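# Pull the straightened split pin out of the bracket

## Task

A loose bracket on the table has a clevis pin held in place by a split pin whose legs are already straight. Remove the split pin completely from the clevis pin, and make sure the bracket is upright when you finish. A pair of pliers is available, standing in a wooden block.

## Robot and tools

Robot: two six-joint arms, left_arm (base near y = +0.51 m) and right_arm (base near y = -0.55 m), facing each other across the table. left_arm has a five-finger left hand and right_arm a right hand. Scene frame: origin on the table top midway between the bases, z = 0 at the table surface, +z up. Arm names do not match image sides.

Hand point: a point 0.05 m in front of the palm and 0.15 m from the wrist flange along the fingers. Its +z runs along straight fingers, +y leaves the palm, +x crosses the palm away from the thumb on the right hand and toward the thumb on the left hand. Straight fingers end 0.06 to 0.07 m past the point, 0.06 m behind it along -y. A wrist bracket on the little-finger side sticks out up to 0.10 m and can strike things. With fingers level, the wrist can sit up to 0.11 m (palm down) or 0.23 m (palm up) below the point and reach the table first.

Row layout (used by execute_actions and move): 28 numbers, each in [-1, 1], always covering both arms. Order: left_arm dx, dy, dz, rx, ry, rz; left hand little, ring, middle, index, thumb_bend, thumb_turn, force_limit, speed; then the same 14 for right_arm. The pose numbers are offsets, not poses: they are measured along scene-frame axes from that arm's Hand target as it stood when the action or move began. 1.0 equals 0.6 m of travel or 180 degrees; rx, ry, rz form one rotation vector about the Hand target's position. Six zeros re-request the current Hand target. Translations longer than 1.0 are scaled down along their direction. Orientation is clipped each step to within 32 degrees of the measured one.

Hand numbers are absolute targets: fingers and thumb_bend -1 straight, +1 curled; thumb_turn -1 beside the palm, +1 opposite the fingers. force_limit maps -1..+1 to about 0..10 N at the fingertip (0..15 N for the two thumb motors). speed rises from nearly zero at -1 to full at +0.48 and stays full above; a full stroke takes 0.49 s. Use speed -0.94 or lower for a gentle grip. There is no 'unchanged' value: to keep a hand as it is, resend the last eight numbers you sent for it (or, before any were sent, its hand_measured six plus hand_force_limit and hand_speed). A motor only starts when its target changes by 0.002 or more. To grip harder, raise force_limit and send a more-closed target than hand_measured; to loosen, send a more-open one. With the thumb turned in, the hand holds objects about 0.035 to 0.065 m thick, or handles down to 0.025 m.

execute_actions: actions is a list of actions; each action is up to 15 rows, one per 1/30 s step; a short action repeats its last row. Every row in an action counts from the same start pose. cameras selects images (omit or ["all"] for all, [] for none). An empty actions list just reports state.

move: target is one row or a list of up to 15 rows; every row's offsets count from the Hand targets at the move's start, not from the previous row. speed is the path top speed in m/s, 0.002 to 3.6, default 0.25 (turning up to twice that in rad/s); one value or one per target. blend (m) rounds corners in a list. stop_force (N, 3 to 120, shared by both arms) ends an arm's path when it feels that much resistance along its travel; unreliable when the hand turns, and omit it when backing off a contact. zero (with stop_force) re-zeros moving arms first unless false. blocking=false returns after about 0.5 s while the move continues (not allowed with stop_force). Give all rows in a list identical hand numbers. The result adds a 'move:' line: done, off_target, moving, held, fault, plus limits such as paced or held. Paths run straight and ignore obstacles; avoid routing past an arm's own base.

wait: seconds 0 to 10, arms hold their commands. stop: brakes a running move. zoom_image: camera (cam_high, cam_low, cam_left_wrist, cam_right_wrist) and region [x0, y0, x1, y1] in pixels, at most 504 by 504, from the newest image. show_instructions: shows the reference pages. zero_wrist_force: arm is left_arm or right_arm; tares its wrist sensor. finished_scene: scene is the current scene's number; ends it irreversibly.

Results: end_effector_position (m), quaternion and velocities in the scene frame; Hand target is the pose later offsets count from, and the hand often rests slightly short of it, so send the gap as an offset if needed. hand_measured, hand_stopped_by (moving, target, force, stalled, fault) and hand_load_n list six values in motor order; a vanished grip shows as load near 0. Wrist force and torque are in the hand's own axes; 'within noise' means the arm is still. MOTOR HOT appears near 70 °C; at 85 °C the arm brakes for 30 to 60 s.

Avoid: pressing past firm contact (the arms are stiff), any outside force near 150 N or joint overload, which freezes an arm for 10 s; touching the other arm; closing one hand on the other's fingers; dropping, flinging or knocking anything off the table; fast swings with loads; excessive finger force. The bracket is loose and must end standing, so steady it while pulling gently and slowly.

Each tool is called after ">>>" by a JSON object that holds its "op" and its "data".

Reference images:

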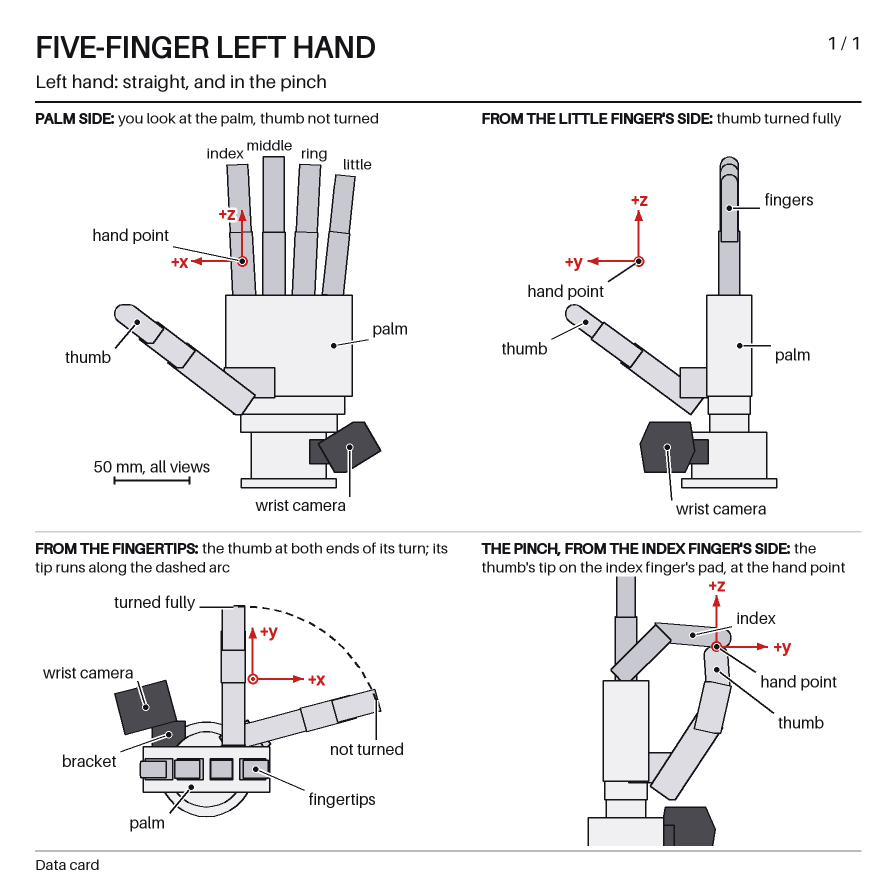

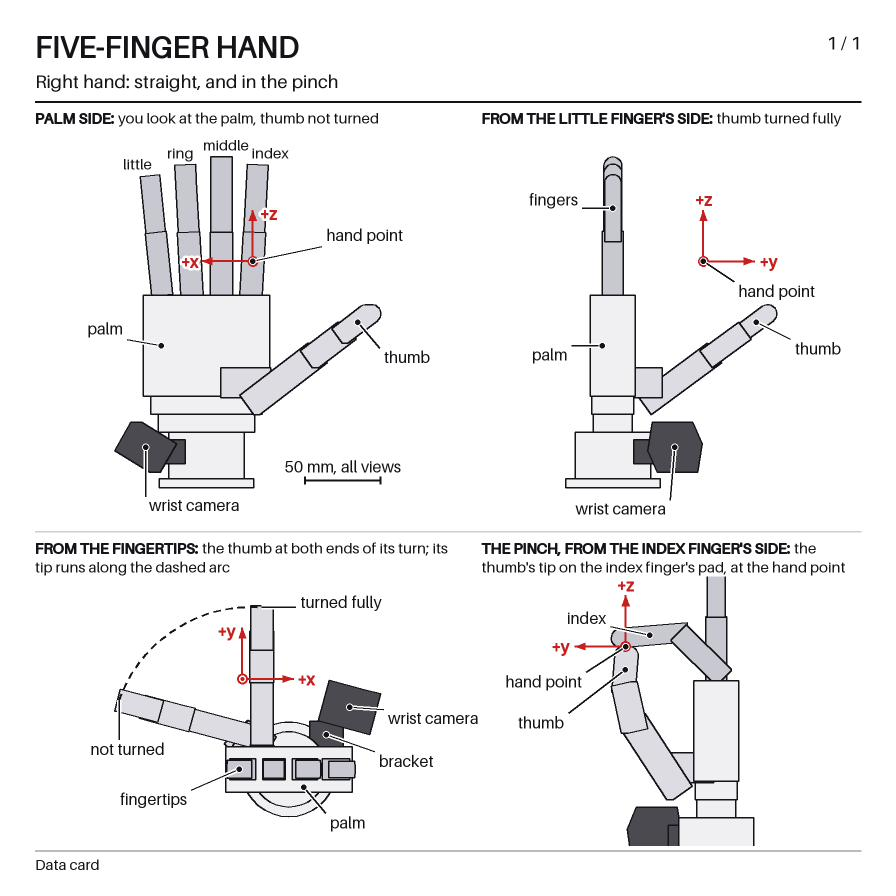

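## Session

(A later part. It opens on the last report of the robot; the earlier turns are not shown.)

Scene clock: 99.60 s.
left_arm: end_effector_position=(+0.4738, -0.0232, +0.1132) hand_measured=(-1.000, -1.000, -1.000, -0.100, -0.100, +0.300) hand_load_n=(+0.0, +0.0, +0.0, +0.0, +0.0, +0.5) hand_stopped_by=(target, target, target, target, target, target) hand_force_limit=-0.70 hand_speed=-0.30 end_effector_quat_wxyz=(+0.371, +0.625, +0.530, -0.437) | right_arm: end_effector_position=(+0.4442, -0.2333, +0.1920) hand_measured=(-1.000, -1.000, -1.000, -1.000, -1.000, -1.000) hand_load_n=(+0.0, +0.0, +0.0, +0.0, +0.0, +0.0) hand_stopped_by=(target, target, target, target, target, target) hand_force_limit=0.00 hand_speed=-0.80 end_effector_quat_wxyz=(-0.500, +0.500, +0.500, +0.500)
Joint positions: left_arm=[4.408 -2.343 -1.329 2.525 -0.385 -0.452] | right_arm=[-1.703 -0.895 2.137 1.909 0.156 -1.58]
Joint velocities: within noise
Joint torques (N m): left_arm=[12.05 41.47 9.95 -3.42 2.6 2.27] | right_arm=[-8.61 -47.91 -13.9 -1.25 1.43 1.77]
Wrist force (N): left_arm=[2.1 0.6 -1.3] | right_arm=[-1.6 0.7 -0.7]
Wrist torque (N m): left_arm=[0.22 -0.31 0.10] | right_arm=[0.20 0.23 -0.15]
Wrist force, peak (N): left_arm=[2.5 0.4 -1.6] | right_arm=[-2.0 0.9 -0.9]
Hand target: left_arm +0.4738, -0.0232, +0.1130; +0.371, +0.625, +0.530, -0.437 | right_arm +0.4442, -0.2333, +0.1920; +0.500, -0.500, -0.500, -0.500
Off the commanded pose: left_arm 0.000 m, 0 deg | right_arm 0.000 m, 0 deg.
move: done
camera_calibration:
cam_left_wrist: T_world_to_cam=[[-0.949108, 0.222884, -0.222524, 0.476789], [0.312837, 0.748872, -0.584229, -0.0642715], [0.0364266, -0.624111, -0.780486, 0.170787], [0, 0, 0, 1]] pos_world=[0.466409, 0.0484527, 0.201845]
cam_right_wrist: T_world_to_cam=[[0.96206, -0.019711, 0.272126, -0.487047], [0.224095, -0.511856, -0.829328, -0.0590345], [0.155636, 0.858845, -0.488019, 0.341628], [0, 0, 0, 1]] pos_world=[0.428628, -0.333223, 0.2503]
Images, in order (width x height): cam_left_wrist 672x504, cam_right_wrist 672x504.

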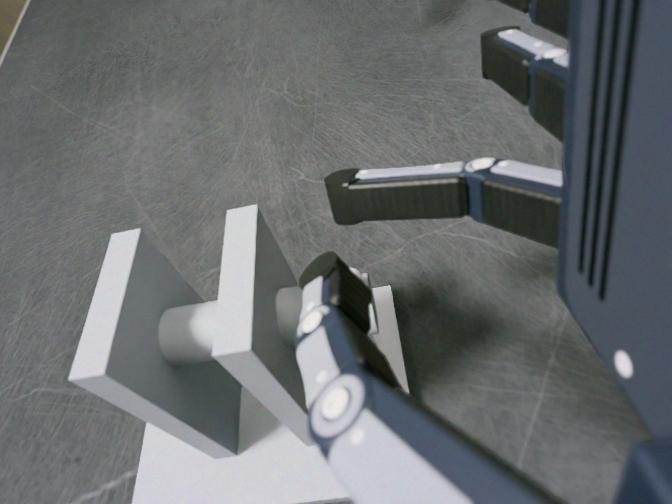

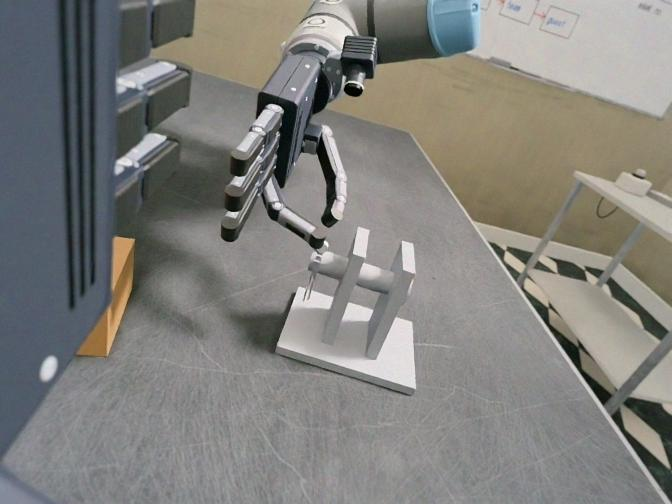

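>>> {"op": "move", "data": {"target": [0.006,0,-0.031,0,0,0,-1,-1,-1,-0.1,-0.1,0.3,-0.7,-0.3,0,0,0,0,0,0,-1,-1,-1,-1,-1,-1,0,-0.8], "speed": 0.05, "stop_force": 4, "cameras": ["cam_right_wrist","cam_left_wrist"]}}

>>> {"op": "zoom_image", "data": {"camera": "cam_right_wrist", "region": [270, 180, 390, 280]}}

>>> {"op": "zoom_image", "data": {"camera": "cam_left_wrist", "region": [270, 160, 440, 310]}}

Scene clock: 104.80 s.
left_arm: end_effector_position=(+0.4774, -0.0232, +0.0944) hand_measured=(-1.000, -1.000, -1.000, -0.100, -0.100, +0.300) hand_load_n=(+0.0, +0.0, +0.0, +0.0, +0.0, +0.0) hand_stopped_by=(target, target, target, target, target, target) hand_force_limit=-0.70 hand_speed=-0.30 end_effector_quat_wxyz=(+0.371, +0.625, +0.530, -0.437) | right_arm: end_effector_position=(+0.4442, -0.2333, +0.1920) hand_measured=(-1.000, -1.000, -1.000, -1.000, -1.000, -1.000) hand_load_n=(+0.0, +0.0, +0.0, +0.0, +0.0, +0.0) hand_stopped_by=(target, target, target, target, target, target) hand_force_limit=0.00 hand_speed=-0.80 end_effector_quat_wxyz=(-0.500, +0.500, +0.500, +0.500)
Joint positions: left_arm=[4.41 -2.374 -1.327 2.549 -0.384 -0.447] | right_arm=[-1.703 -0.895 2.137 1.909 0.156 -1.58]
Joint velocities: within noise
Joint torques (N m): left_arm=[12.48 42.84 20.41 -0.14 2.53 2.13] | right_arm=[-8.32 -47.51 -13.55 -1.14 1.11 1.72]
Wrist force (N): left_arm=[2.2 0.3 -1.4] | right_arm=[-1.6 0.9 -0.8]
Wrist torque (N m): left_arm=[0.21 -0.32 0.12] | right_arm=[0.23 0.24 -0.16]
Wrist force, peak (N): left_arm=[2.4 0.4 -1.5] | right_arm=[-1.9 1.1 -0.9]
Hand target: left_arm +0.4774, -0.0232, +0.0944; +0.371, +0.625, +0.530, -0.437 | right_arm +0.4442, -0.2333, +0.1920; +0.500, -0.500, -0.500, -0.500
Off the commanded pose: left_arm 0.000 m, 0 deg | right_arm 0.000 m, 0 deg.
move: done
camera_calibration:
cam_left_wrist: T_world_to_cam=[[-0.949108, 0.222884, -0.222524, 0.476139], [0.312837, 0.748872, -0.584229, -0.0763541], [0.0364266, -0.624111, -0.780486, 0.156057], [0, 0, 0, 1]] pos_world=[0.470109, 0.0484527, 0.183145]
cam_right_wrist: T_world_to_cam=[[0.96206, -0.019711, 0.272126, -0.487047], [0.224095, -0.511856, -0.829328, -0.0590345], [0.155636, 0.858845, -0.488019, 0.341628], [0, 0, 0, 1]] pos_world=[0.428628, -0.333223, 0.2503]
Images, in order (width x height): cam_left_wrist 672x504, cam_right_wrist 672x504.

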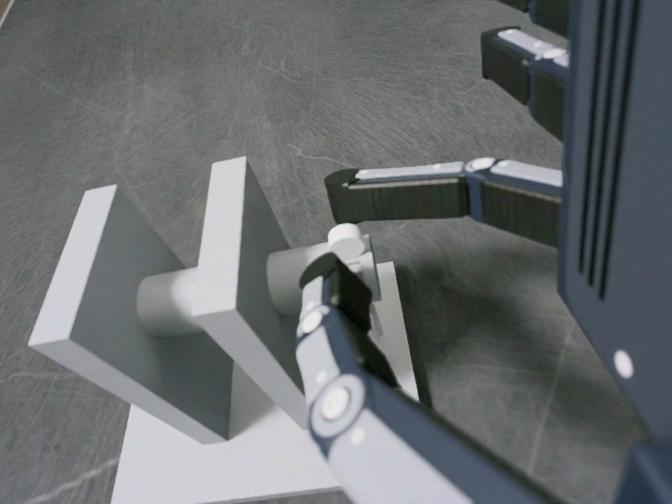

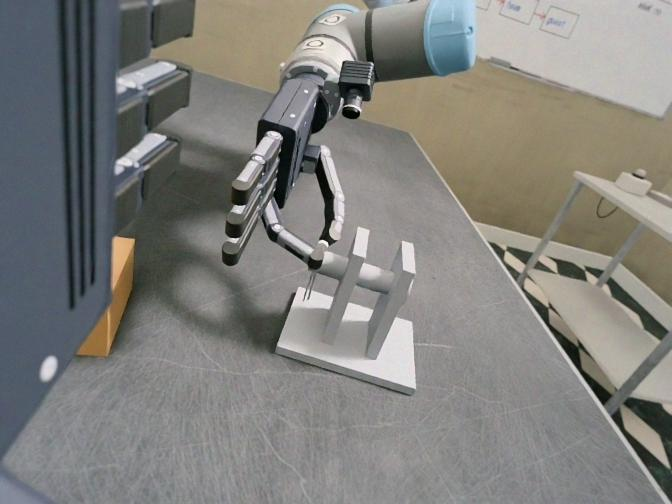

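Scaled by 4.200 from the camera's 672x504 image, which has a finer 960x720 frame.

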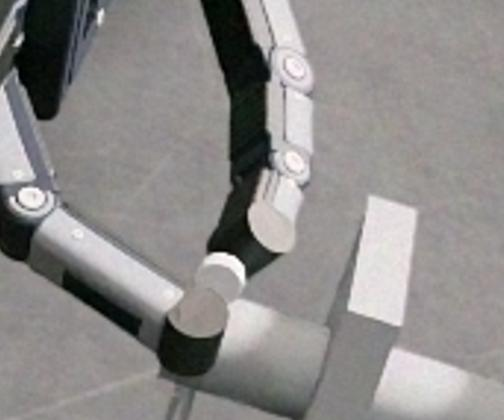

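Scaled by 2.965 from the camera's 672x504 image, which has a finer 960x720 frame.

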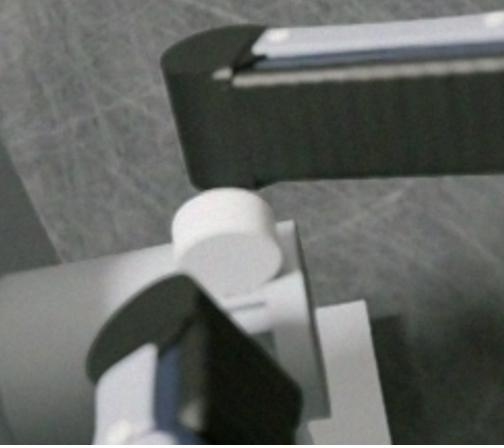

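>>> {"op": "move", "data": {"target": [0,0,0,0,0,0,-1,-1,-1,0.6,0.5,0.3,-0.7,-0.94,0,0,0,0,0,0,-1,-1,-1,-1,-1,-1,0,-0.8], "cameras": ["cam_right_wrist","cam_left_wrist"]}}

>>> {"op": "zoom_image", "data": {"camera": "cam_right_wrist", "region": [270, 180, 390, 280]}}

>>> {"op": "zoom_image", "data": {"camera": "cam_left_wrist", "region": [270, 160, 440, 310]}}

Scene clock: 112.53 s.
left_arm: end_effector_position=(+0.4774, -0.0232, +0.0944) hand_measured=(-1.000, -1.000, -1.000, +0.040, +0.328, +0.300) hand_load_n=(+0.0, +0.0, +0.0, +2.0, +0.0, +0.0) hand_stopped_by=(target, target, target, force, moving, target) hand_force_limit=-0.70 hand_speed=-0.94 end_effector_quat_wxyz=(+0.371, +0.625, +0.530, -0.437) | right_arm: end_effector_position=(+0.4442, -0.2333, +0.1920) hand_measured=(-1.000, -1.000, -1.000, -1.000, -1.000, -1.000) hand_load_n=(+0.0, +0.0, +0.0, +0.0, +0.0, +0.0) hand_stopped_by=(target, target, target, target, target, target) hand_force_limit=0.00 hand_speed=-0.80 end_effector_quat_wxyz=(-0.500, +0.500, +0.500, +0.500)
Joint positions: left_arm=[4.41 -2.374 -1.327 2.549 -0.384 -0.447] | right_arm=[-1.703 -0.895 2.137 1.909 0.156 -1.58]
Joint velocities: within noise
Joint torques (N m): left_arm=[10.86 44.75 11.44 -0.96 2.11 1.93] | right_arm=[-7.3 -47.02 -11.88 -1.04 1.04 1.68]
Wrist force (N): left_arm=[1.8 0.3 0.5] | right_arm=[-1.7 1.1 -0.9]
Wrist torque (N m): left_arm=[0.20 -0.31 0.11] | right_arm=[0.27 0.27 -0.15]
Wrist force, peak (N): left_arm=[2.3 0.4 -1.5] | right_arm=[-1.9 1.3 -0.8]
Hand target: left_arm +0.4774, -0.0232, +0.0944; +0.371, +0.625, +0.530, -0.437 | right_arm +0.4442, -0.2333, +0.1920; +0.500, -0.500, -0.500, -0.500
Off the commanded pose: left_arm 0.000 m, 0 deg | right_arm 0.000 m, 0 deg.
move: moving (left_arm; no rest 5 s after the path's end)
camera_calibration:
cam_left_wrist: T_world_to_cam=[[-0.949108, 0.222884, -0.222524, 0.476139], [0.312837, 0.748872, -0.584229, -0.0763541], [0.0364266, -0.624111, -0.780486, 0.156057], [0, 0, 0, 1]] pos_world=[0.470109, 0.0484527, 0.183145]
cam_right_wrist: T_world_to_cam=[[0.96206, -0.019711, 0.272126, -0.487047], [0.224095, -0.511856, -0.829328, -0.0590345], [0.155636, 0.858845, -0.488019, 0.341628], [0, 0, 0, 1]] pos_world=[0.428628, -0.333223, 0.2503]
Images, in order (width x height): cam_left_wrist 672x504, cam_right_wrist 672x504.

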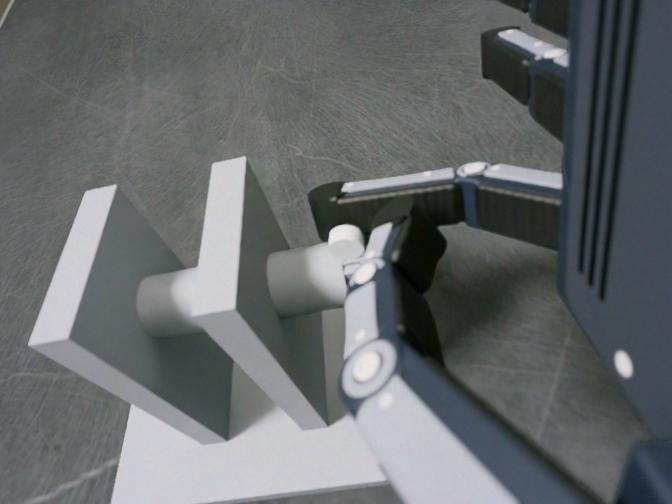

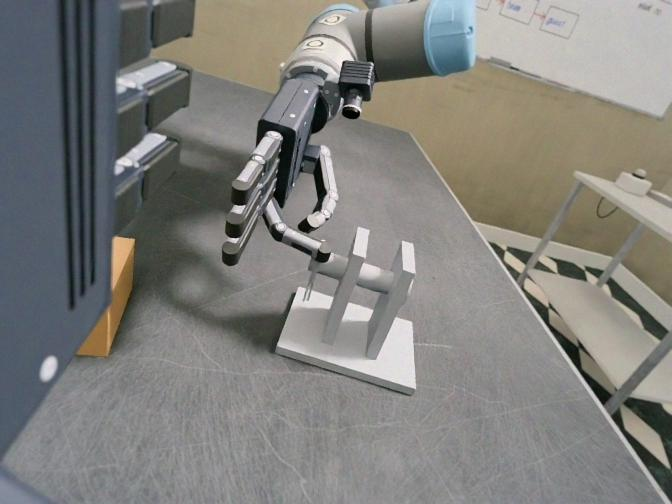

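Scaled by 4.200 from the camera's 672x504 image, which has a finer 960x720 frame.

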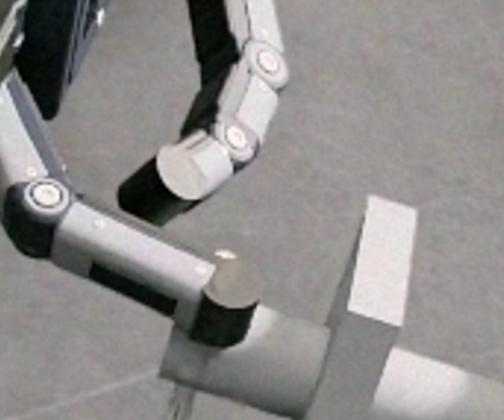

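Scaled by 2.965 from the camera's 672x504 image, which has a finer 960x720 frame.

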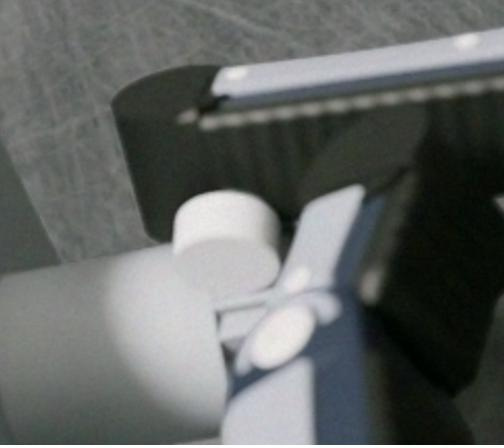

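>>> {"op": "move", "data": {"target": [0,0,0,0,0,0,-1,-1,-1,-0.1,-0.05,0.3,-0.7,-0.6,0,0,0,0,0,0,-1,-1,-1,-1,-1,-1,0,-0.8], "cameras": ["cam_right_wrist","cam_left_wrist"]}}

>>> {"op": "zoom_image", "data": {"camera": "cam_right_wrist", "region": [270, 180, 390, 280]}}

>>> {"op": "zoom_image", "data": {"camera": "cam_left_wrist", "region": [270, 160, 440, 310]}}

Scene clock: 116.50 s.
left_arm: end_effector_position=(+0.4774, -0.0232, +0.0944) hand_measured=(-1.000, -1.000, -1.000, -0.100, -0.050, +0.300) hand_load_n=(+0.0, +0.0, +0.0, +0.0, +0.0, +0.0) hand_stopped_by=(target, target, target, target, target, target) hand_force_limit=-0.70 hand_speed=-0.60 end_effector_quat_wxyz=(+0.371, +0.625, +0.530, -0.437) | right_arm: end_effector_position=(+0.4442, -0.2333, +0.1920) hand_measured=(-1.000, -1.000, -1.000, -1.000, -1.000, -1.000) hand_load_n=(+0.0, +0.0, +0.0, +0.0, +0.0, +0.0) hand_stopped_by=(target, target, target, target, target, target) hand_force_limit=0.00 hand_speed=-0.80 end_effector_quat_wxyz=(-0.500, +0.500, +0.500, +0.500)
Joint positions: left_arm=[4.41 -2.374 -1.327 2.549 -0.384 -0.447] | right_arm=[-1.703 -0.895 2.137 1.909 0.156 -1.58]
Joint velocities: within noise
Joint torques (N m): left_arm=[10.61 45.81 11.5 -1.3 1.95 1.97] | right_arm=[-6.15 -46.08 -11.6 -0.96 1.04 1.62]
Wrist force (N): left_arm=[2.0 0.4 -1.4] | right_arm=[-1.8 0.8 -0.9]
Wrist torque (N m): left_arm=[0.22 -0.29 0.11] | right_arm=[0.22 0.26 -0.17]
Wrist force, peak (N): left_arm=[2.3 0.3 -1.5] | right_arm=[-1.9 1.1 -0.9]
Hand target: left_arm +0.4774, -0.0232, +0.0944; +0.371, +0.625, +0.530, -0.437 | right_arm +0.4442, -0.2333, +0.1920; +0.500, -0.500, -0.500, -0.500
Off the commanded pose: left_arm 0.000 m, 0 deg | right_arm 0.000 m, 0 deg.
move: done
camera_calibration:
cam_left_wrist: T_world_to_cam=[[-0.949108, 0.222884, -0.222524, 0.476139], [0.312837, 0.748872, -0.584229, -0.0763541], [0.0364266, -0.624111, -0.780486, 0.156057], [0, 0, 0, 1]] pos_world=[0.470109, 0.0484527, 0.183145]
cam_right_wrist: T_world_to_cam=[[0.96206, -0.019711, 0.272126, -0.487047], [0.224095, -0.511856, -0.829328, -0.0590345], [0.155636, 0.858845, -0.488019, 0.341628], [0, 0, 0, 1]] pos_world=[0.428628, -0.333223, 0.2503]
Images, in order (width x height): cam_left_wrist 672x504, cam_right_wrist 672x504.

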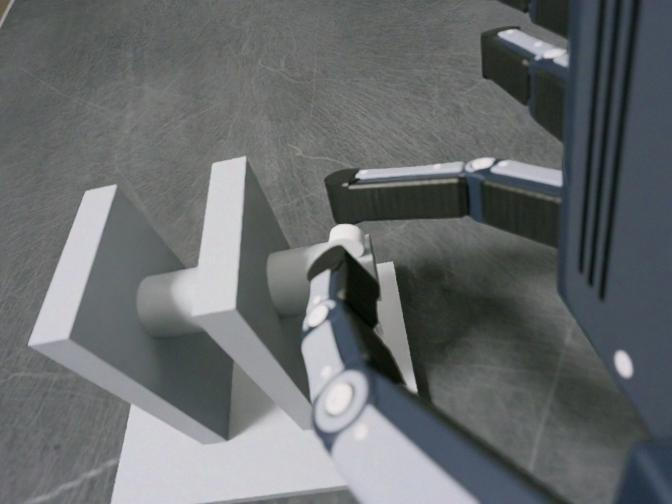

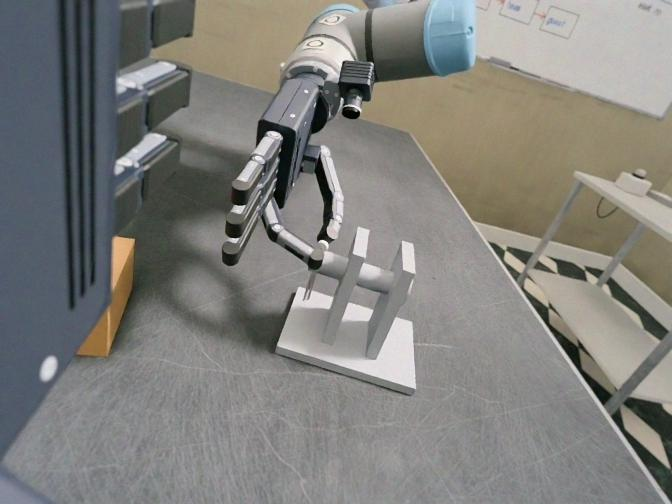

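Scaled by 4.200 from the camera's 672x504 image, which has a finer 960x720 frame.

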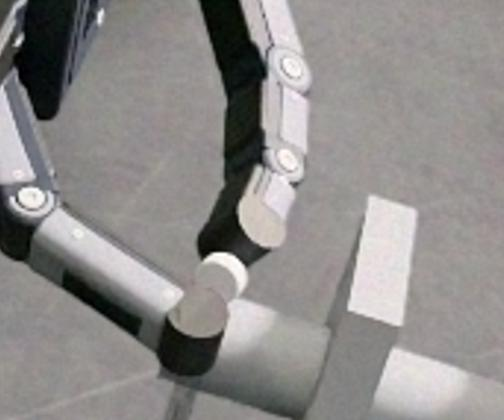

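Scaled by 2.965 from the camera's 672x504 image, which has a finer 960x720 frame.

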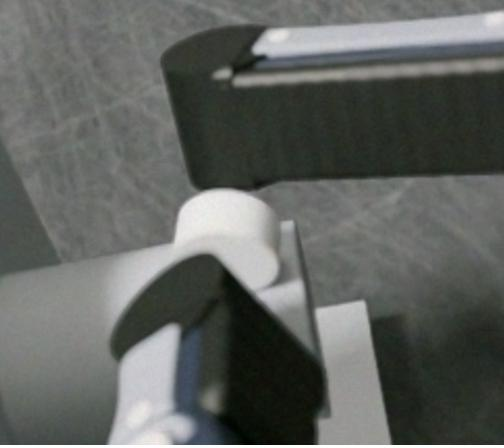

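>>> {"op": "move", "data": {"target": [-0.0015,-0.012,-0.0017,0,0,0,-1,-1,-1,-0.1,-0.05,0.3,-0.7,-0.6,0,0,0,0,0,0,-1,-1,-1,-1,-1,-1,0,-0.8], "speed": 0.008, "stop_force": 3, "cameras": ["cam_right_wrist","cam_left_wrist"]}}

>>> {"op": "zoom_image", "data": {"camera": "cam_right_wrist", "region": [270, 180, 390, 280]}}

>>> {"op": "zoom_image", "data": {"camera": "cam_left_wrist", "region": [270, 160, 440, 310]}}

Scene clock: 122.17 s.
left_arm: end_effector_position=(+0.4766, -0.0297, +0.0935) hand_measured=(-1.000, -1.000, -1.000, -0.100, -0.050, +0.300) hand_load_n=(+0.0, +0.0, +0.0, +0.0, +0.5, -0.5) hand_stopped_by=(target, target, target, target, target, target) hand_force_limit=-0.70 hand_speed=-0.60 end_effector_quat_wxyz=(+0.371, +0.625, +0.530, -0.437) | right_arm: end_effector_position=(+0.4442, -0.2333, +0.1920) hand_measured=(-1.000, -1.000, -1.000, -1.000, -1.000, -1.000) hand_load_n=(+0.0, +0.0, +0.0, +0.0, +0.0, +0.0) hand_stopped_by=(target, target, target, target, target, target) hand_force_limit=0.00 hand_speed=-0.80 end_effector_quat_wxyz=(-0.500, +0.500, +0.500, +0.500)
Joint positions: left_arm=[4.398 -2.376 -1.319 2.569 -0.388 -0.475] | right_arm=[-1.703 -0.895 2.137 1.909 0.156 -1.58]
Joint velocities: within noise
Joint torques (N m): left_arm=[12.2 51.5 10.48 -3.21 2.43 2.21] | right_arm=[-5.71 -45.28 -10.81 -0.78 0.95 1.69]
Wrist force (N): left_arm=[1.5 0.6 -2.9] | right_arm=[-1.7 0.9 -0.8]
Wrist torque (N m): left_arm=[0.24 -0.32 0.12] | right_arm=[0.23 0.26 -0.16]
Wrist force, peak (N): left_arm=[1.7 0.5 -5.2] | right_arm=[-2.0 1.0 -0.9]
Hand target: left_arm +0.4766, -0.0297, +0.0935; +0.371, +0.625, +0.530, -0.437 (not the last commanded pose) | right_arm +0.4442, -0.2333, +0.1920; +0.500, -0.500, -0.500, -0.500
Off the commanded pose: left_arm 0.001 m, 0 deg | right_arm 0.000 m, 0 deg.
move: contact (left_arm)
camera_calibration:
cam_left_wrist: T_world_to_cam=[[-0.949082, 0.223029, -0.222488, 0.476604], [0.312926, 0.748877, -0.584175, -0.0718143], [0.0363279, -0.624053, -0.780537, 0.151381], [0, 0, 0, 1]] pos_world=[0.469309, 0.0419532, 0.182245]
cam_right_wrist: T_world_to_cam=[[0.96206, -0.019711, 0.272126, -0.487047], [0.224095, -0.511856, -0.829328, -0.0590345], [0.155636, 0.858845, -0.488019, 0.341628], [0, 0, 0, 1]] pos_world=[0.428628, -0.333223, 0.2503]
Images, in order (width x height): cam_left_wrist 672x504, cam_right_wrist 672x504.

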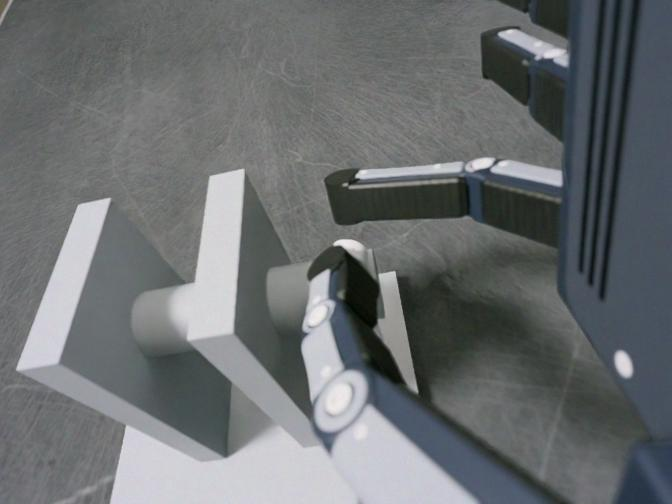

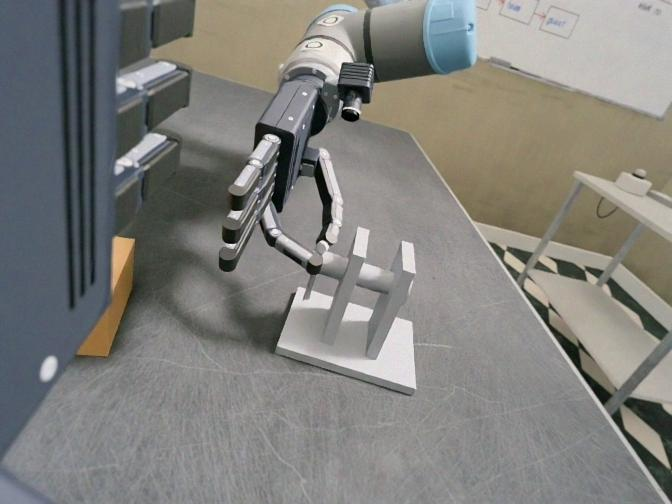

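Scaled by 4.200 from the camera's 672x504 image, which has a finer 960x720 frame.

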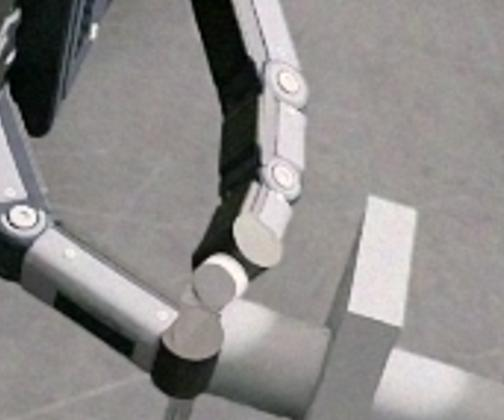

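Scaled by 2.965 from the camera's 672x504 image, which has a finer 960x720 frame.

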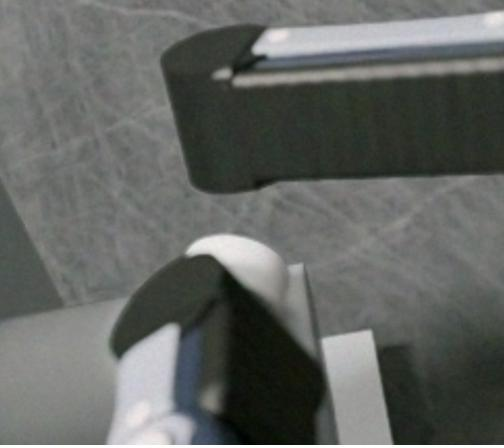

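>>> {"op": "move", "data": {"target": [0,0,0,0,0,0,-1,-1,-1,0.6,-0.05,0.3,-0.2,-0.9,0,0,0,0,0,0,-1,-1,-1,-1,-1,-1,0,-0.8], "cameras": ["cam_right_wrist","cam_left_wrist"]}}

>>> {"op": "zoom_image", "data": {"camera": "cam_right_wrist", "region": [270, 180, 390, 280]}}

>>> {"op": "zoom_image", "data": {"camera": "cam_left_wrist", "region": [270, 160, 440, 310]}}

Scene clock: 124.53 s.
left_arm: end_effector_position=(+0.4766, -0.0297, +0.0935) hand_measured=(-1.000, -1.000, -1.000, +0.150, -0.050, +0.300) hand_load_n=(+0.0, +0.0, +0.0, +4.5, +0.5, +0.0) hand_stopped_by=(target, target, target, force, target, target) hand_force_limit=-0.20 hand_speed=-0.90 end_effector_quat_wxyz=(+0.371, +0.625, +0.530, -0.437) | right_arm: end_effector_position=(+0.4442, -0.2333, +0.1920) hand_measured=(-1.000, -1.000, -1.000, -1.000, -1.000, -1.000) hand_load_n=(+0.0, +0.0, +0.0, +0.0, +0.0, +0.0) hand_stopped_by=(target, target, target, target, target, target) hand_force_limit=0.00 hand_speed=-0.80 end_effector_quat_wxyz=(-0.500, +0.500, +0.500, +0.500)
Joint positions: left_arm=[4.398 -2.376 -1.319 2.569 -0.388 -0.475] | right_arm=[-1.703 -0.895 2.137 1.909 0.156 -1.58]
Joint velocities: within noise
Joint torques (N m): left_arm=[11.4 51.31 14.67 -3.03 2.32 2.2] | right_arm=[-4.69 -45.37 -10.66 -0.81 0.92 1.6]
Wrist force (N): left_arm=[1.6 0.3 -1.4] | right_arm=[-1.8 1.0 -0.8]
Wrist torque (N m): left_arm=[0.23 -0.35 0.12] | right_arm=[0.26 0.27 -0.16]
Wrist force, peak (N): left_arm=[1.6 0.7 -3.0] | right_arm=[-1.9 0.9 -0.9]
Hand target: left_arm +0.4766, -0.0297, +0.0935; +0.371, +0.625, +0.530, -0.437 | right_arm +0.4442, -0.2333, +0.1920; +0.500, -0.500, -0.500, -0.500
Off the commanded pose: left_arm 0.000 m, 0 deg | right_arm 0.000 m, 0 deg.
move: done
camera_calibration:
cam_left_wrist: T_world_to_cam=[[-0.949082, 0.223029, -0.222488, 0.476604], [0.312926, 0.748877, -0.584175, -0.0718143], [0.0363279, -0.624053, -0.780537, 0.151381], [0, 0, 0, 1]] pos_world=[0.469309, 0.0419532, 0.182245]
cam_right_wrist: T_world_to_cam=[[0.96206, -0.019711, 0.272126, -0.487047], [0.224095, -0.511856, -0.829328, -0.0590345], [0.155636, 0.858845, -0.488019, 0.341628], [0, 0, 0, 1]] pos_world=[0.428628, -0.333223, 0.2503]
Images, in order (width x height): cam_left_wrist 672x504, cam_right_wrist 672x504.

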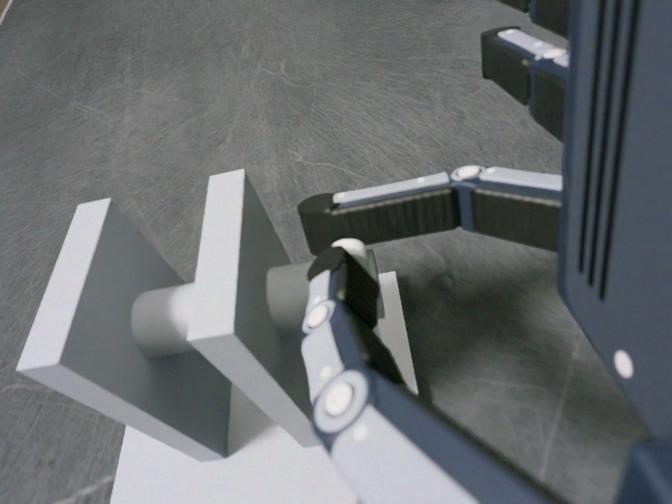

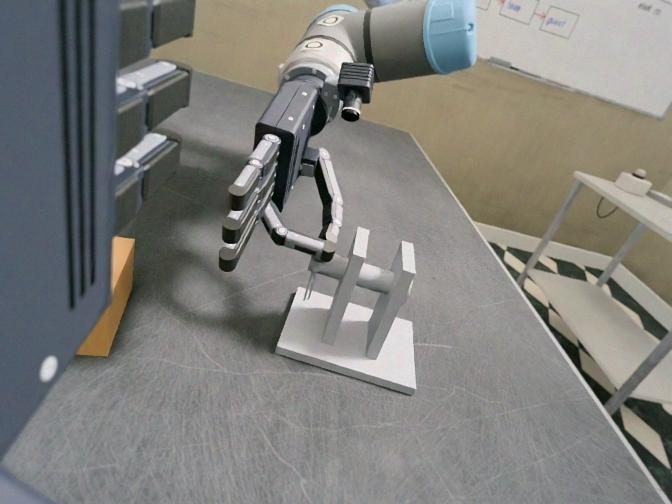

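Scaled by 4.200 from the camera's 672x504 image, which has a finer 960x720 frame.

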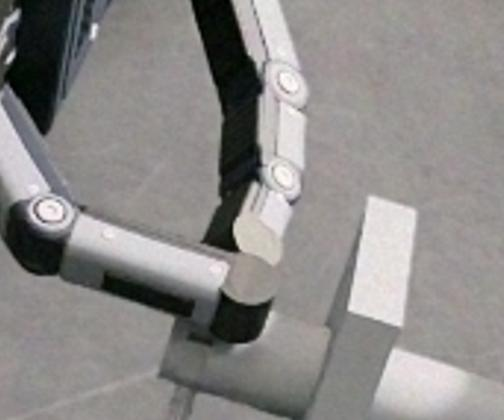

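Scaled by 2.965 from the camera's 672x504 image, which has a finer 960x720 frame.

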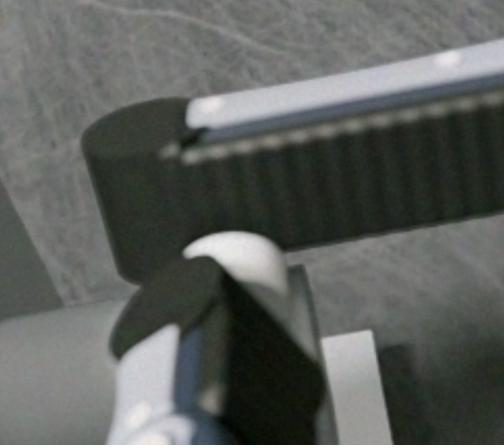

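>>> {"op": "move", "data": {"target": [0,0,0,0,0,0,-1,-1,-1,0.7,-0.05,0.3,0.6,-0.9,0,0,0,0,0,0,-1,-1,-1,-1,-1,-1,0,-0.8], "cameras": []}}

>>> {"op": "move", "data": {"target": [0,0,0.01,0,0,0,-1,-1,-1,0.7,-0.05,0.3,0.6,-0.9,0,0,0,0,0,0,-1,-1,-1,-1,-1,-1,0,-0.8], "cameras": ["cam_right_wrist"], "speed": 0.01, "stop_force": 10}}

>>> {"op": "zoom_image", "data": {"camera": "cam_right_wrist", "region": [250, 180, 430, 400]}}

Scene clock: 132.23 s.
left_arm: end_effector_position=(+0.4766, -0.0297, +0.0935) hand_measured=(-1.000, -1.000, -1.000, +0.164, -0.050, +0.300) hand_load_n=(+0.0, +0.0, +0.0, +9.0, +1.5, +0.5) hand_stopped_by=(target, target, target, force, target, target) hand_force_limit=0.60 hand_speed=-0.90 end_effector_quat_wxyz=(+0.371, +0.625, +0.530, -0.437) | right_arm: end_effector_position=(+0.4442, -0.2333, +0.1920) hand_measured=(-1.000, -1.000, -1.000, -1.000, -1.000, -1.000) hand_load_n=(+0.0, +0.0, +0.0, +0.0, +0.0, +0.0) hand_stopped_by=(target, target, target, target, target, target) hand_force_limit=0.00 hand_speed=-0.80 end_effector_quat_wxyz=(-0.500, +0.500, +0.500, +0.500)
Joint positions: left_arm=[4.398 -2.376 -1.319 2.569 -0.388 -0.475] | right_arm=[-1.703 -0.895 2.137 1.909 0.156 -1.58]
Joint velocities: within noise
Joint torques (N m): left_arm=[11.38 51.97 19.64 -2.52 1.98 2.12] | right_arm=[-3.73 -45.22 -9.39 -0.72 0.91 1.63]
Wrist force (N): left_arm=[1.3 0.3 -1.1] | right_arm=[-1.6 0.9 -0.9]
Wrist torque (N m): left_arm=[0.21 -0.34 0.12] | right_arm=[0.24 0.25 -0.16]
Wrist force, peak (N): left_arm=[1.4 0.5 -1.6] | right_arm=[-1.8 1.2 -1.0]
Hand target: left_arm +0.4766, -0.0297, +0.0935; +0.371, +0.625, +0.530, -0.437 | right_arm +0.4442, -0.2333, +0.1920; +0.500, -0.500, -0.500, -0.500
Off the commanded pose: left_arm 0.000 m, 0 deg | right_arm 0.000 m, 0 deg.
move: done
No camera images: "cameras" was empty.

Scene clock: 133.80 s.
left_arm: end_effector_position=(+0.4766, -0.0297, +0.0995) hand_measured=(-1.000, -1.000, -1.000, +0.164, -0.050, +0.300) hand_load_n=(+0.5, +0.0, +0.0, +8.5, +2.0, +1.0) hand_stopped_by=(target, target, target, force, target, target) hand_force_limit=0.60 hand_speed=-0.90 end_effector_quat_wxyz=(+0.371, +0.625, +0.530, -0.437) | right_arm: end_effector_position=(+0.4442, -0.2333, +0.1920) hand_measured=(-1.000, -1.000, -1.000, -1.000, -1.000, -1.000) hand_load_n=(+0.0, +0.0, +0.0, +0.0, +0.0, +0.0) hand_stopped_by=(target, target, target, target, target, target) hand_force_limit=0.00 hand_speed=-0.80 end_effector_quat_wxyz=(-0.500, +0.500, +0.500, +0.500)
Joint positions: left_arm=[4.398 -2.368 -1.316 2.558 -0.388 -0.475] | right_arm=[-1.703 -0.895 2.137 1.909 0.156 -1.58]
Joint velocities: within noise
Joint torques (N m): left_arm=[9.83 56.26 21.06 -3.07 1.63 -0.59] | right_arm=[-3.75 -44.95 -9.3 -0.7 0.8 1.62]
Wrist force (N): left_arm=[2.2 0.6 -0.6] | right_arm=[-1.5 1.1 -0.6]
Wrist torque (N m): left_arm=[0.25 -0.35 0.11] | right_arm=[0.26 0.23 -0.14]
Wrist force, peak (N): left_arm=[2.4 0.6 -0.5] | right_arm=[-2.0 1.0 -1.0]
Hand target: left_arm +0.4766, -0.0297, +0.0995; +0.371, +0.625, +0.530, -0.437 | right_arm +0.4442, -0.2333, +0.1920; +0.500, -0.500, -0.500, -0.500
Off the commanded pose: left_arm 0.000 m, 0 deg | right_arm 0.000 m, 0 deg.
move: done
camera_calibration:
cam_right_wrist: T_world_to_cam=[[0.96206, -0.019711, 0.272126, -0.487047], [0.224095, -0.511856, -0.829328, -0.0590345], [0.155636, 0.858845, -0.488019, 0.341628], [0, 0, 0, 1]] pos_world=[0.428628, -0.333223, 0.2503]
Images, in order (width x height): cam_right_wrist 672x504.

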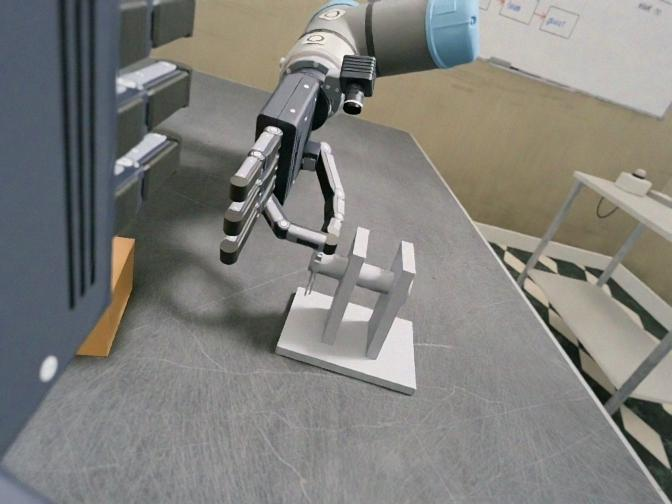

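Scaled by 2.291 from the camera's 672x504 image, which has a finer 960x720 frame.

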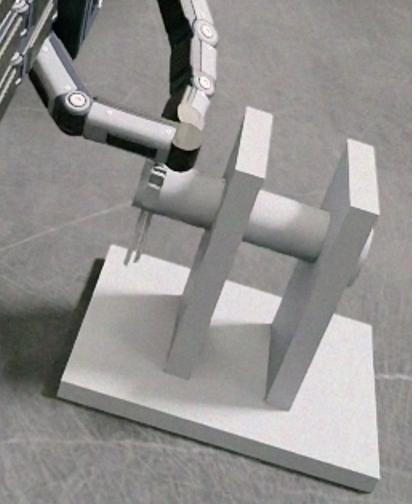

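>>> {"op": "execute_actions", "data": {"actions": [], "cameras": ["cam_left_wrist","cam_right_wrist"]}}

>>> {"op": "zoom_image", "data": {"camera": "cam_right_wrist", "region": [290, 220, 370, 310]}}

>>> {"op": "zoom_image", "data": {"camera": "cam_left_wrist", "region": [270, 160, 440, 310]}}

Scene clock: 135.43 s.
left_arm: end_effector_position=(+0.4766, -0.0297, +0.0995) hand_measured=(-1.000, -1.000, -1.000, +0.164, -0.050, +0.300) hand_load_n=(+0.0, +0.0, +0.0, +8.5, +2.0, +1.0) hand_stopped_by=(target, target, target, force, target, target) hand_force_limit=0.60 hand_speed=-0.90 end_effector_quat_wxyz=(+0.371, +0.625, +0.530, -0.437) | right_arm: end_effector_position=(+0.4442, -0.2333, +0.1920) hand_measured=(-1.000, -1.000, -1.000, -1.000, -1.000, -1.000) hand_load_n=(+0.0, +0.0, +0.0, +0.0, +0.5, +0.0) hand_stopped_by=(target, target, target, target, target, target) hand_force_limit=0.00 hand_speed=-0.80 end_effector_quat_wxyz=(-0.500, +0.500, +0.500, +0.500)
Joint positions: left_arm=[4.398 -2.368 -1.316 2.558 -0.388 -0.475] | right_arm=[-1.703 -0.895 2.137 1.909 0.156 -1.58]
Joint velocities: within noise
Joint torques (N m): left_arm=[9.04 55.49 18.96 -3.03 1.53 2.22] | right_arm=[-3.92 -44.99 -9.18 -0.64 0.8 1.62]
Wrist force (N): left_arm=[2.3 0.3 -0.7] | right_arm=[-1.6 0.9 -0.9]
Wrist torque (N m): left_arm=[0.22 -0.37 0.12] | right_arm=[0.24 0.25 -0.15]
Wrist force, peak (N): left_arm=[2.4 0.6 -0.7] | right_arm=[-1.9 1.2 -0.9]
Hand target: left_arm +0.4766, -0.0297, +0.0995; +0.371, +0.625, +0.530, -0.437 | right_arm +0.4442, -0.2333, +0.1920; +0.500, -0.500, -0.500, -0.500
Off the commanded pose: left_arm 0.000 m, 0 deg | right_arm 0.000 m, 0 deg.
camera_calibration:
cam_left_wrist: T_world_to_cam=[[-0.949082, 0.223029, -0.222488, 0.477939], [0.312926, 0.748877, -0.584175, -0.0683092], [0.0363279, -0.624053, -0.780537, 0.156064], [0, 0, 0, 1]] pos_world=[0.469309, 0.0419532, 0.188245]
cam_right_wrist: T_world_to_cam=[[0.96206, -0.019711, 0.272126, -0.487047], [0.224095, -0.511856, -0.829328, -0.0590345], [0.155636, 0.858845, -0.488019, 0.341628], [0, 0, 0, 1]] pos_world=[0.428628, -0.333223, 0.2503]
Images, in order (width x height): cam_left_wrist 672x504, cam_right_wrist 672x504.

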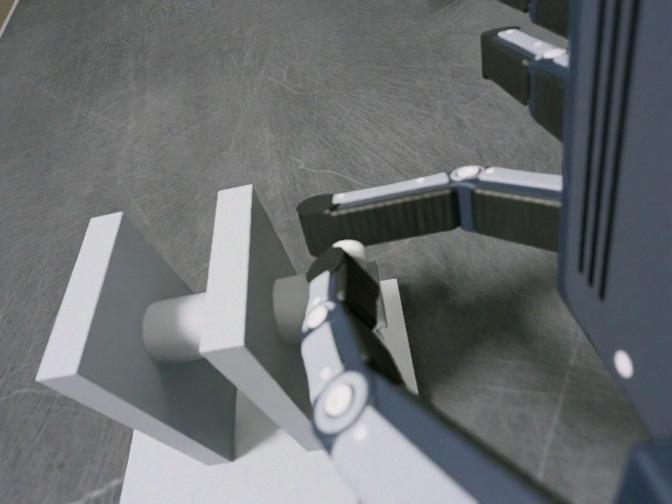

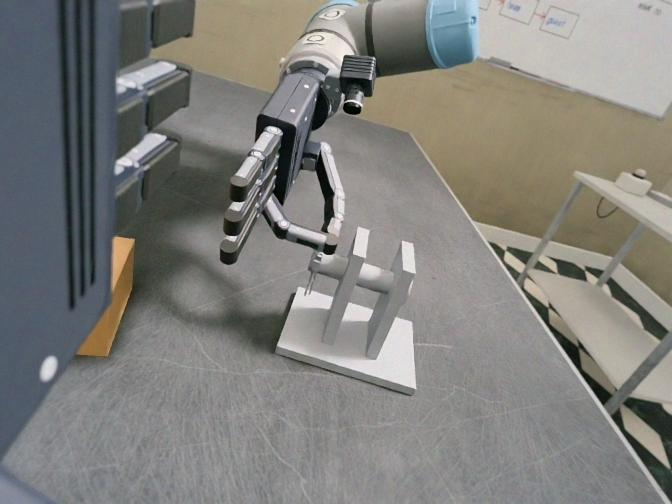

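Scaled by 5.600 from the camera's 672x504 image, which has a finer 960x720 frame.

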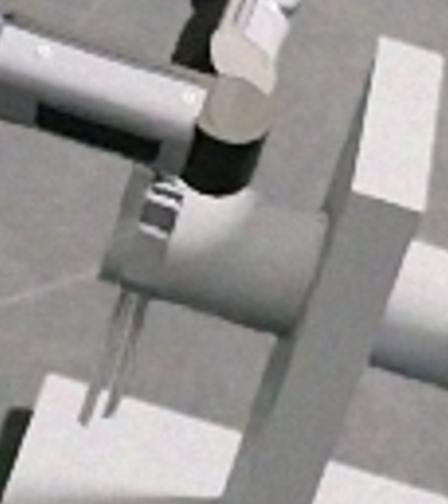

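Scaled by 2.965 from the camera's 672x504 image, which has a finer 960x720 frame.

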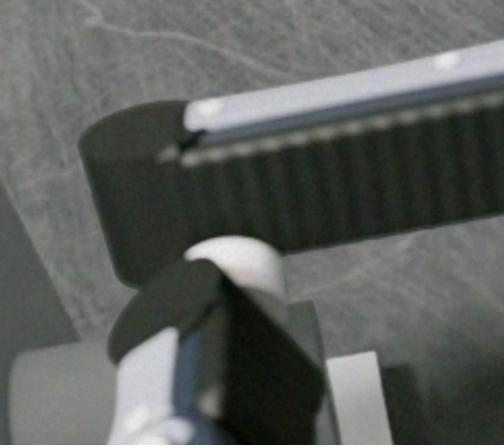

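>>> {"op": "move", "data": {"target": [0,0,0.04,0,0,0,-1,-1,-1,0.7,-0.05,0.3,0.6,-0.9,0,0,0,0,0,0,-1,-1,-1,-1,-1,-1,0,-0.8], "cameras": ["cam_right_wrist","cam_left_wrist"], "speed": 0.015, "stop_force": 10}}

>>> {"op": "zoom_image", "data": {"camera": "cam_right_wrist", "region": [250, 160, 410, 320]}}

Scene clock: 139.57 s.
left_arm: end_effector_position=(+0.4766, -0.0297, +0.1235) hand_measured=(-1.000, -1.000, -1.000, +0.166, -0.050, +0.300) hand_load_n=(+0.5, +0.0, +0.0, +0.0, +0.0, +0.0) hand_stopped_by=(target, target, target, force, target, target) hand_force_limit=0.60 hand_speed=-0.90 end_effector_quat_wxyz=(+0.371, +0.625, +0.530, -0.437) | right_arm: end_effector_position=(+0.4442, -0.2333, +0.1920) hand_measured=(-1.000, -1.000, -1.000, -1.000, -1.000, -1.000) hand_load_n=(-0.5, +0.0, +0.0, +0.0, +0.0, +0.0) hand_stopped_by=(target, target, target, target, target, target) hand_force_limit=0.00 hand_speed=-0.80 end_effector_quat_wxyz=(-0.500, +0.500, +0.500, +0.500)
Joint positions: left_arm=[4.398 -2.339 -1.3 2.513 -0.388 -0.475] | right_arm=[-1.703 -0.895 2.137 1.909 0.156 -1.58]
Joint velocities: within noise
Joint torques (N m): left_arm=[2.5 54.83 21.2 -3.3 0.39 2.22] | right_arm=[-2.67 -44.04 -8.69 -0.55 0.81 1.57]
Wrist force (N): left_arm=[2.2 0.6 -1.3] | right_arm=[-1.7 0.8 -0.9]
Wrist torque (N m): left_arm=[0.22 -0.32 0.10] | right_arm=[0.22 0.26 -0.17]
Wrist force, peak (N): left_arm=[4.2 0.5 -0.2] | right_arm=[-2.0 0.9 -0.9]
Hand target: left_arm +0.4766, -0.0297, +0.1235; +0.371, +0.625, +0.530, -0.437 | right_arm +0.4442, -0.2333, +0.1920; +0.500, -0.500, -0.500, -0.500
Off the commanded pose: left_arm 0.000 m, 0 deg | right_arm 0.000 m, 0 deg.
move: done
camera_calibration:
cam_left_wrist: T_world_to_cam=[[-0.949082, 0.223029, -0.222488, 0.483278], [0.312926, 0.748877, -0.584175, -0.054289], [0.0363279, -0.624053, -0.780537, 0.174797], [0, 0, 0, 1]] pos_world=[0.469309, 0.0419532, 0.212245]
cam_right_wrist: T_world_to_cam=[[0.96206, -0.019711, 0.272126, -0.487047], [0.224095, -0.511856, -0.829328, -0.0590345], [0.155636, 0.858845, -0.488019, 0.341628], [0, 0, 0, 1]] pos_world=[0.428628, -0.333223, 0.2503]
Images, in order (width x height): cam_left_wrist 672x504, cam_right_wrist 672x504.

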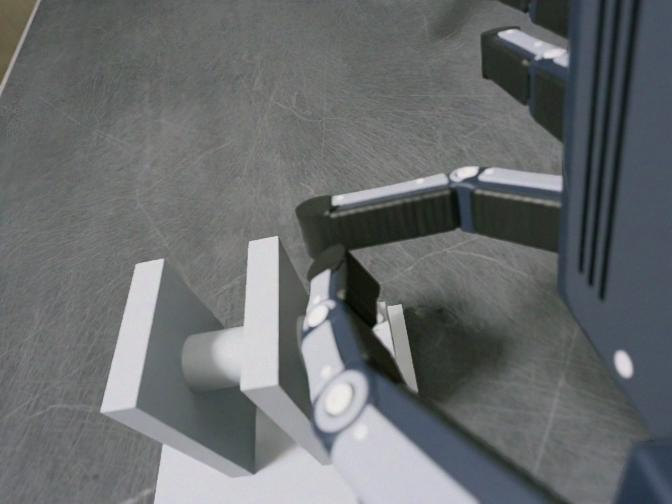

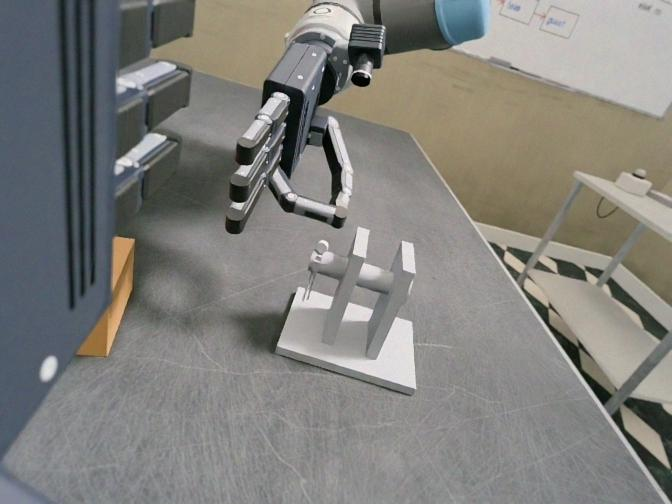

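Scaled by 3.150 from the camera's 672x504 image, which has a finer 960x720 frame.

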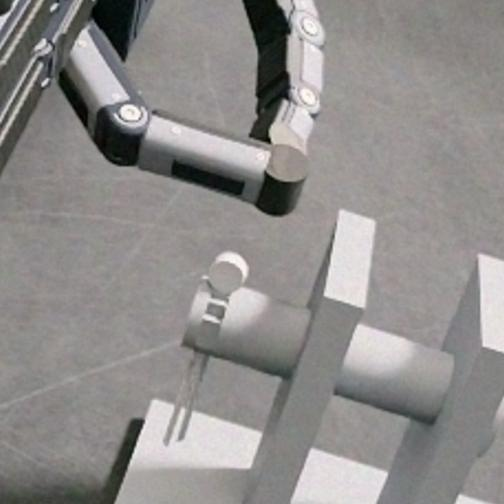

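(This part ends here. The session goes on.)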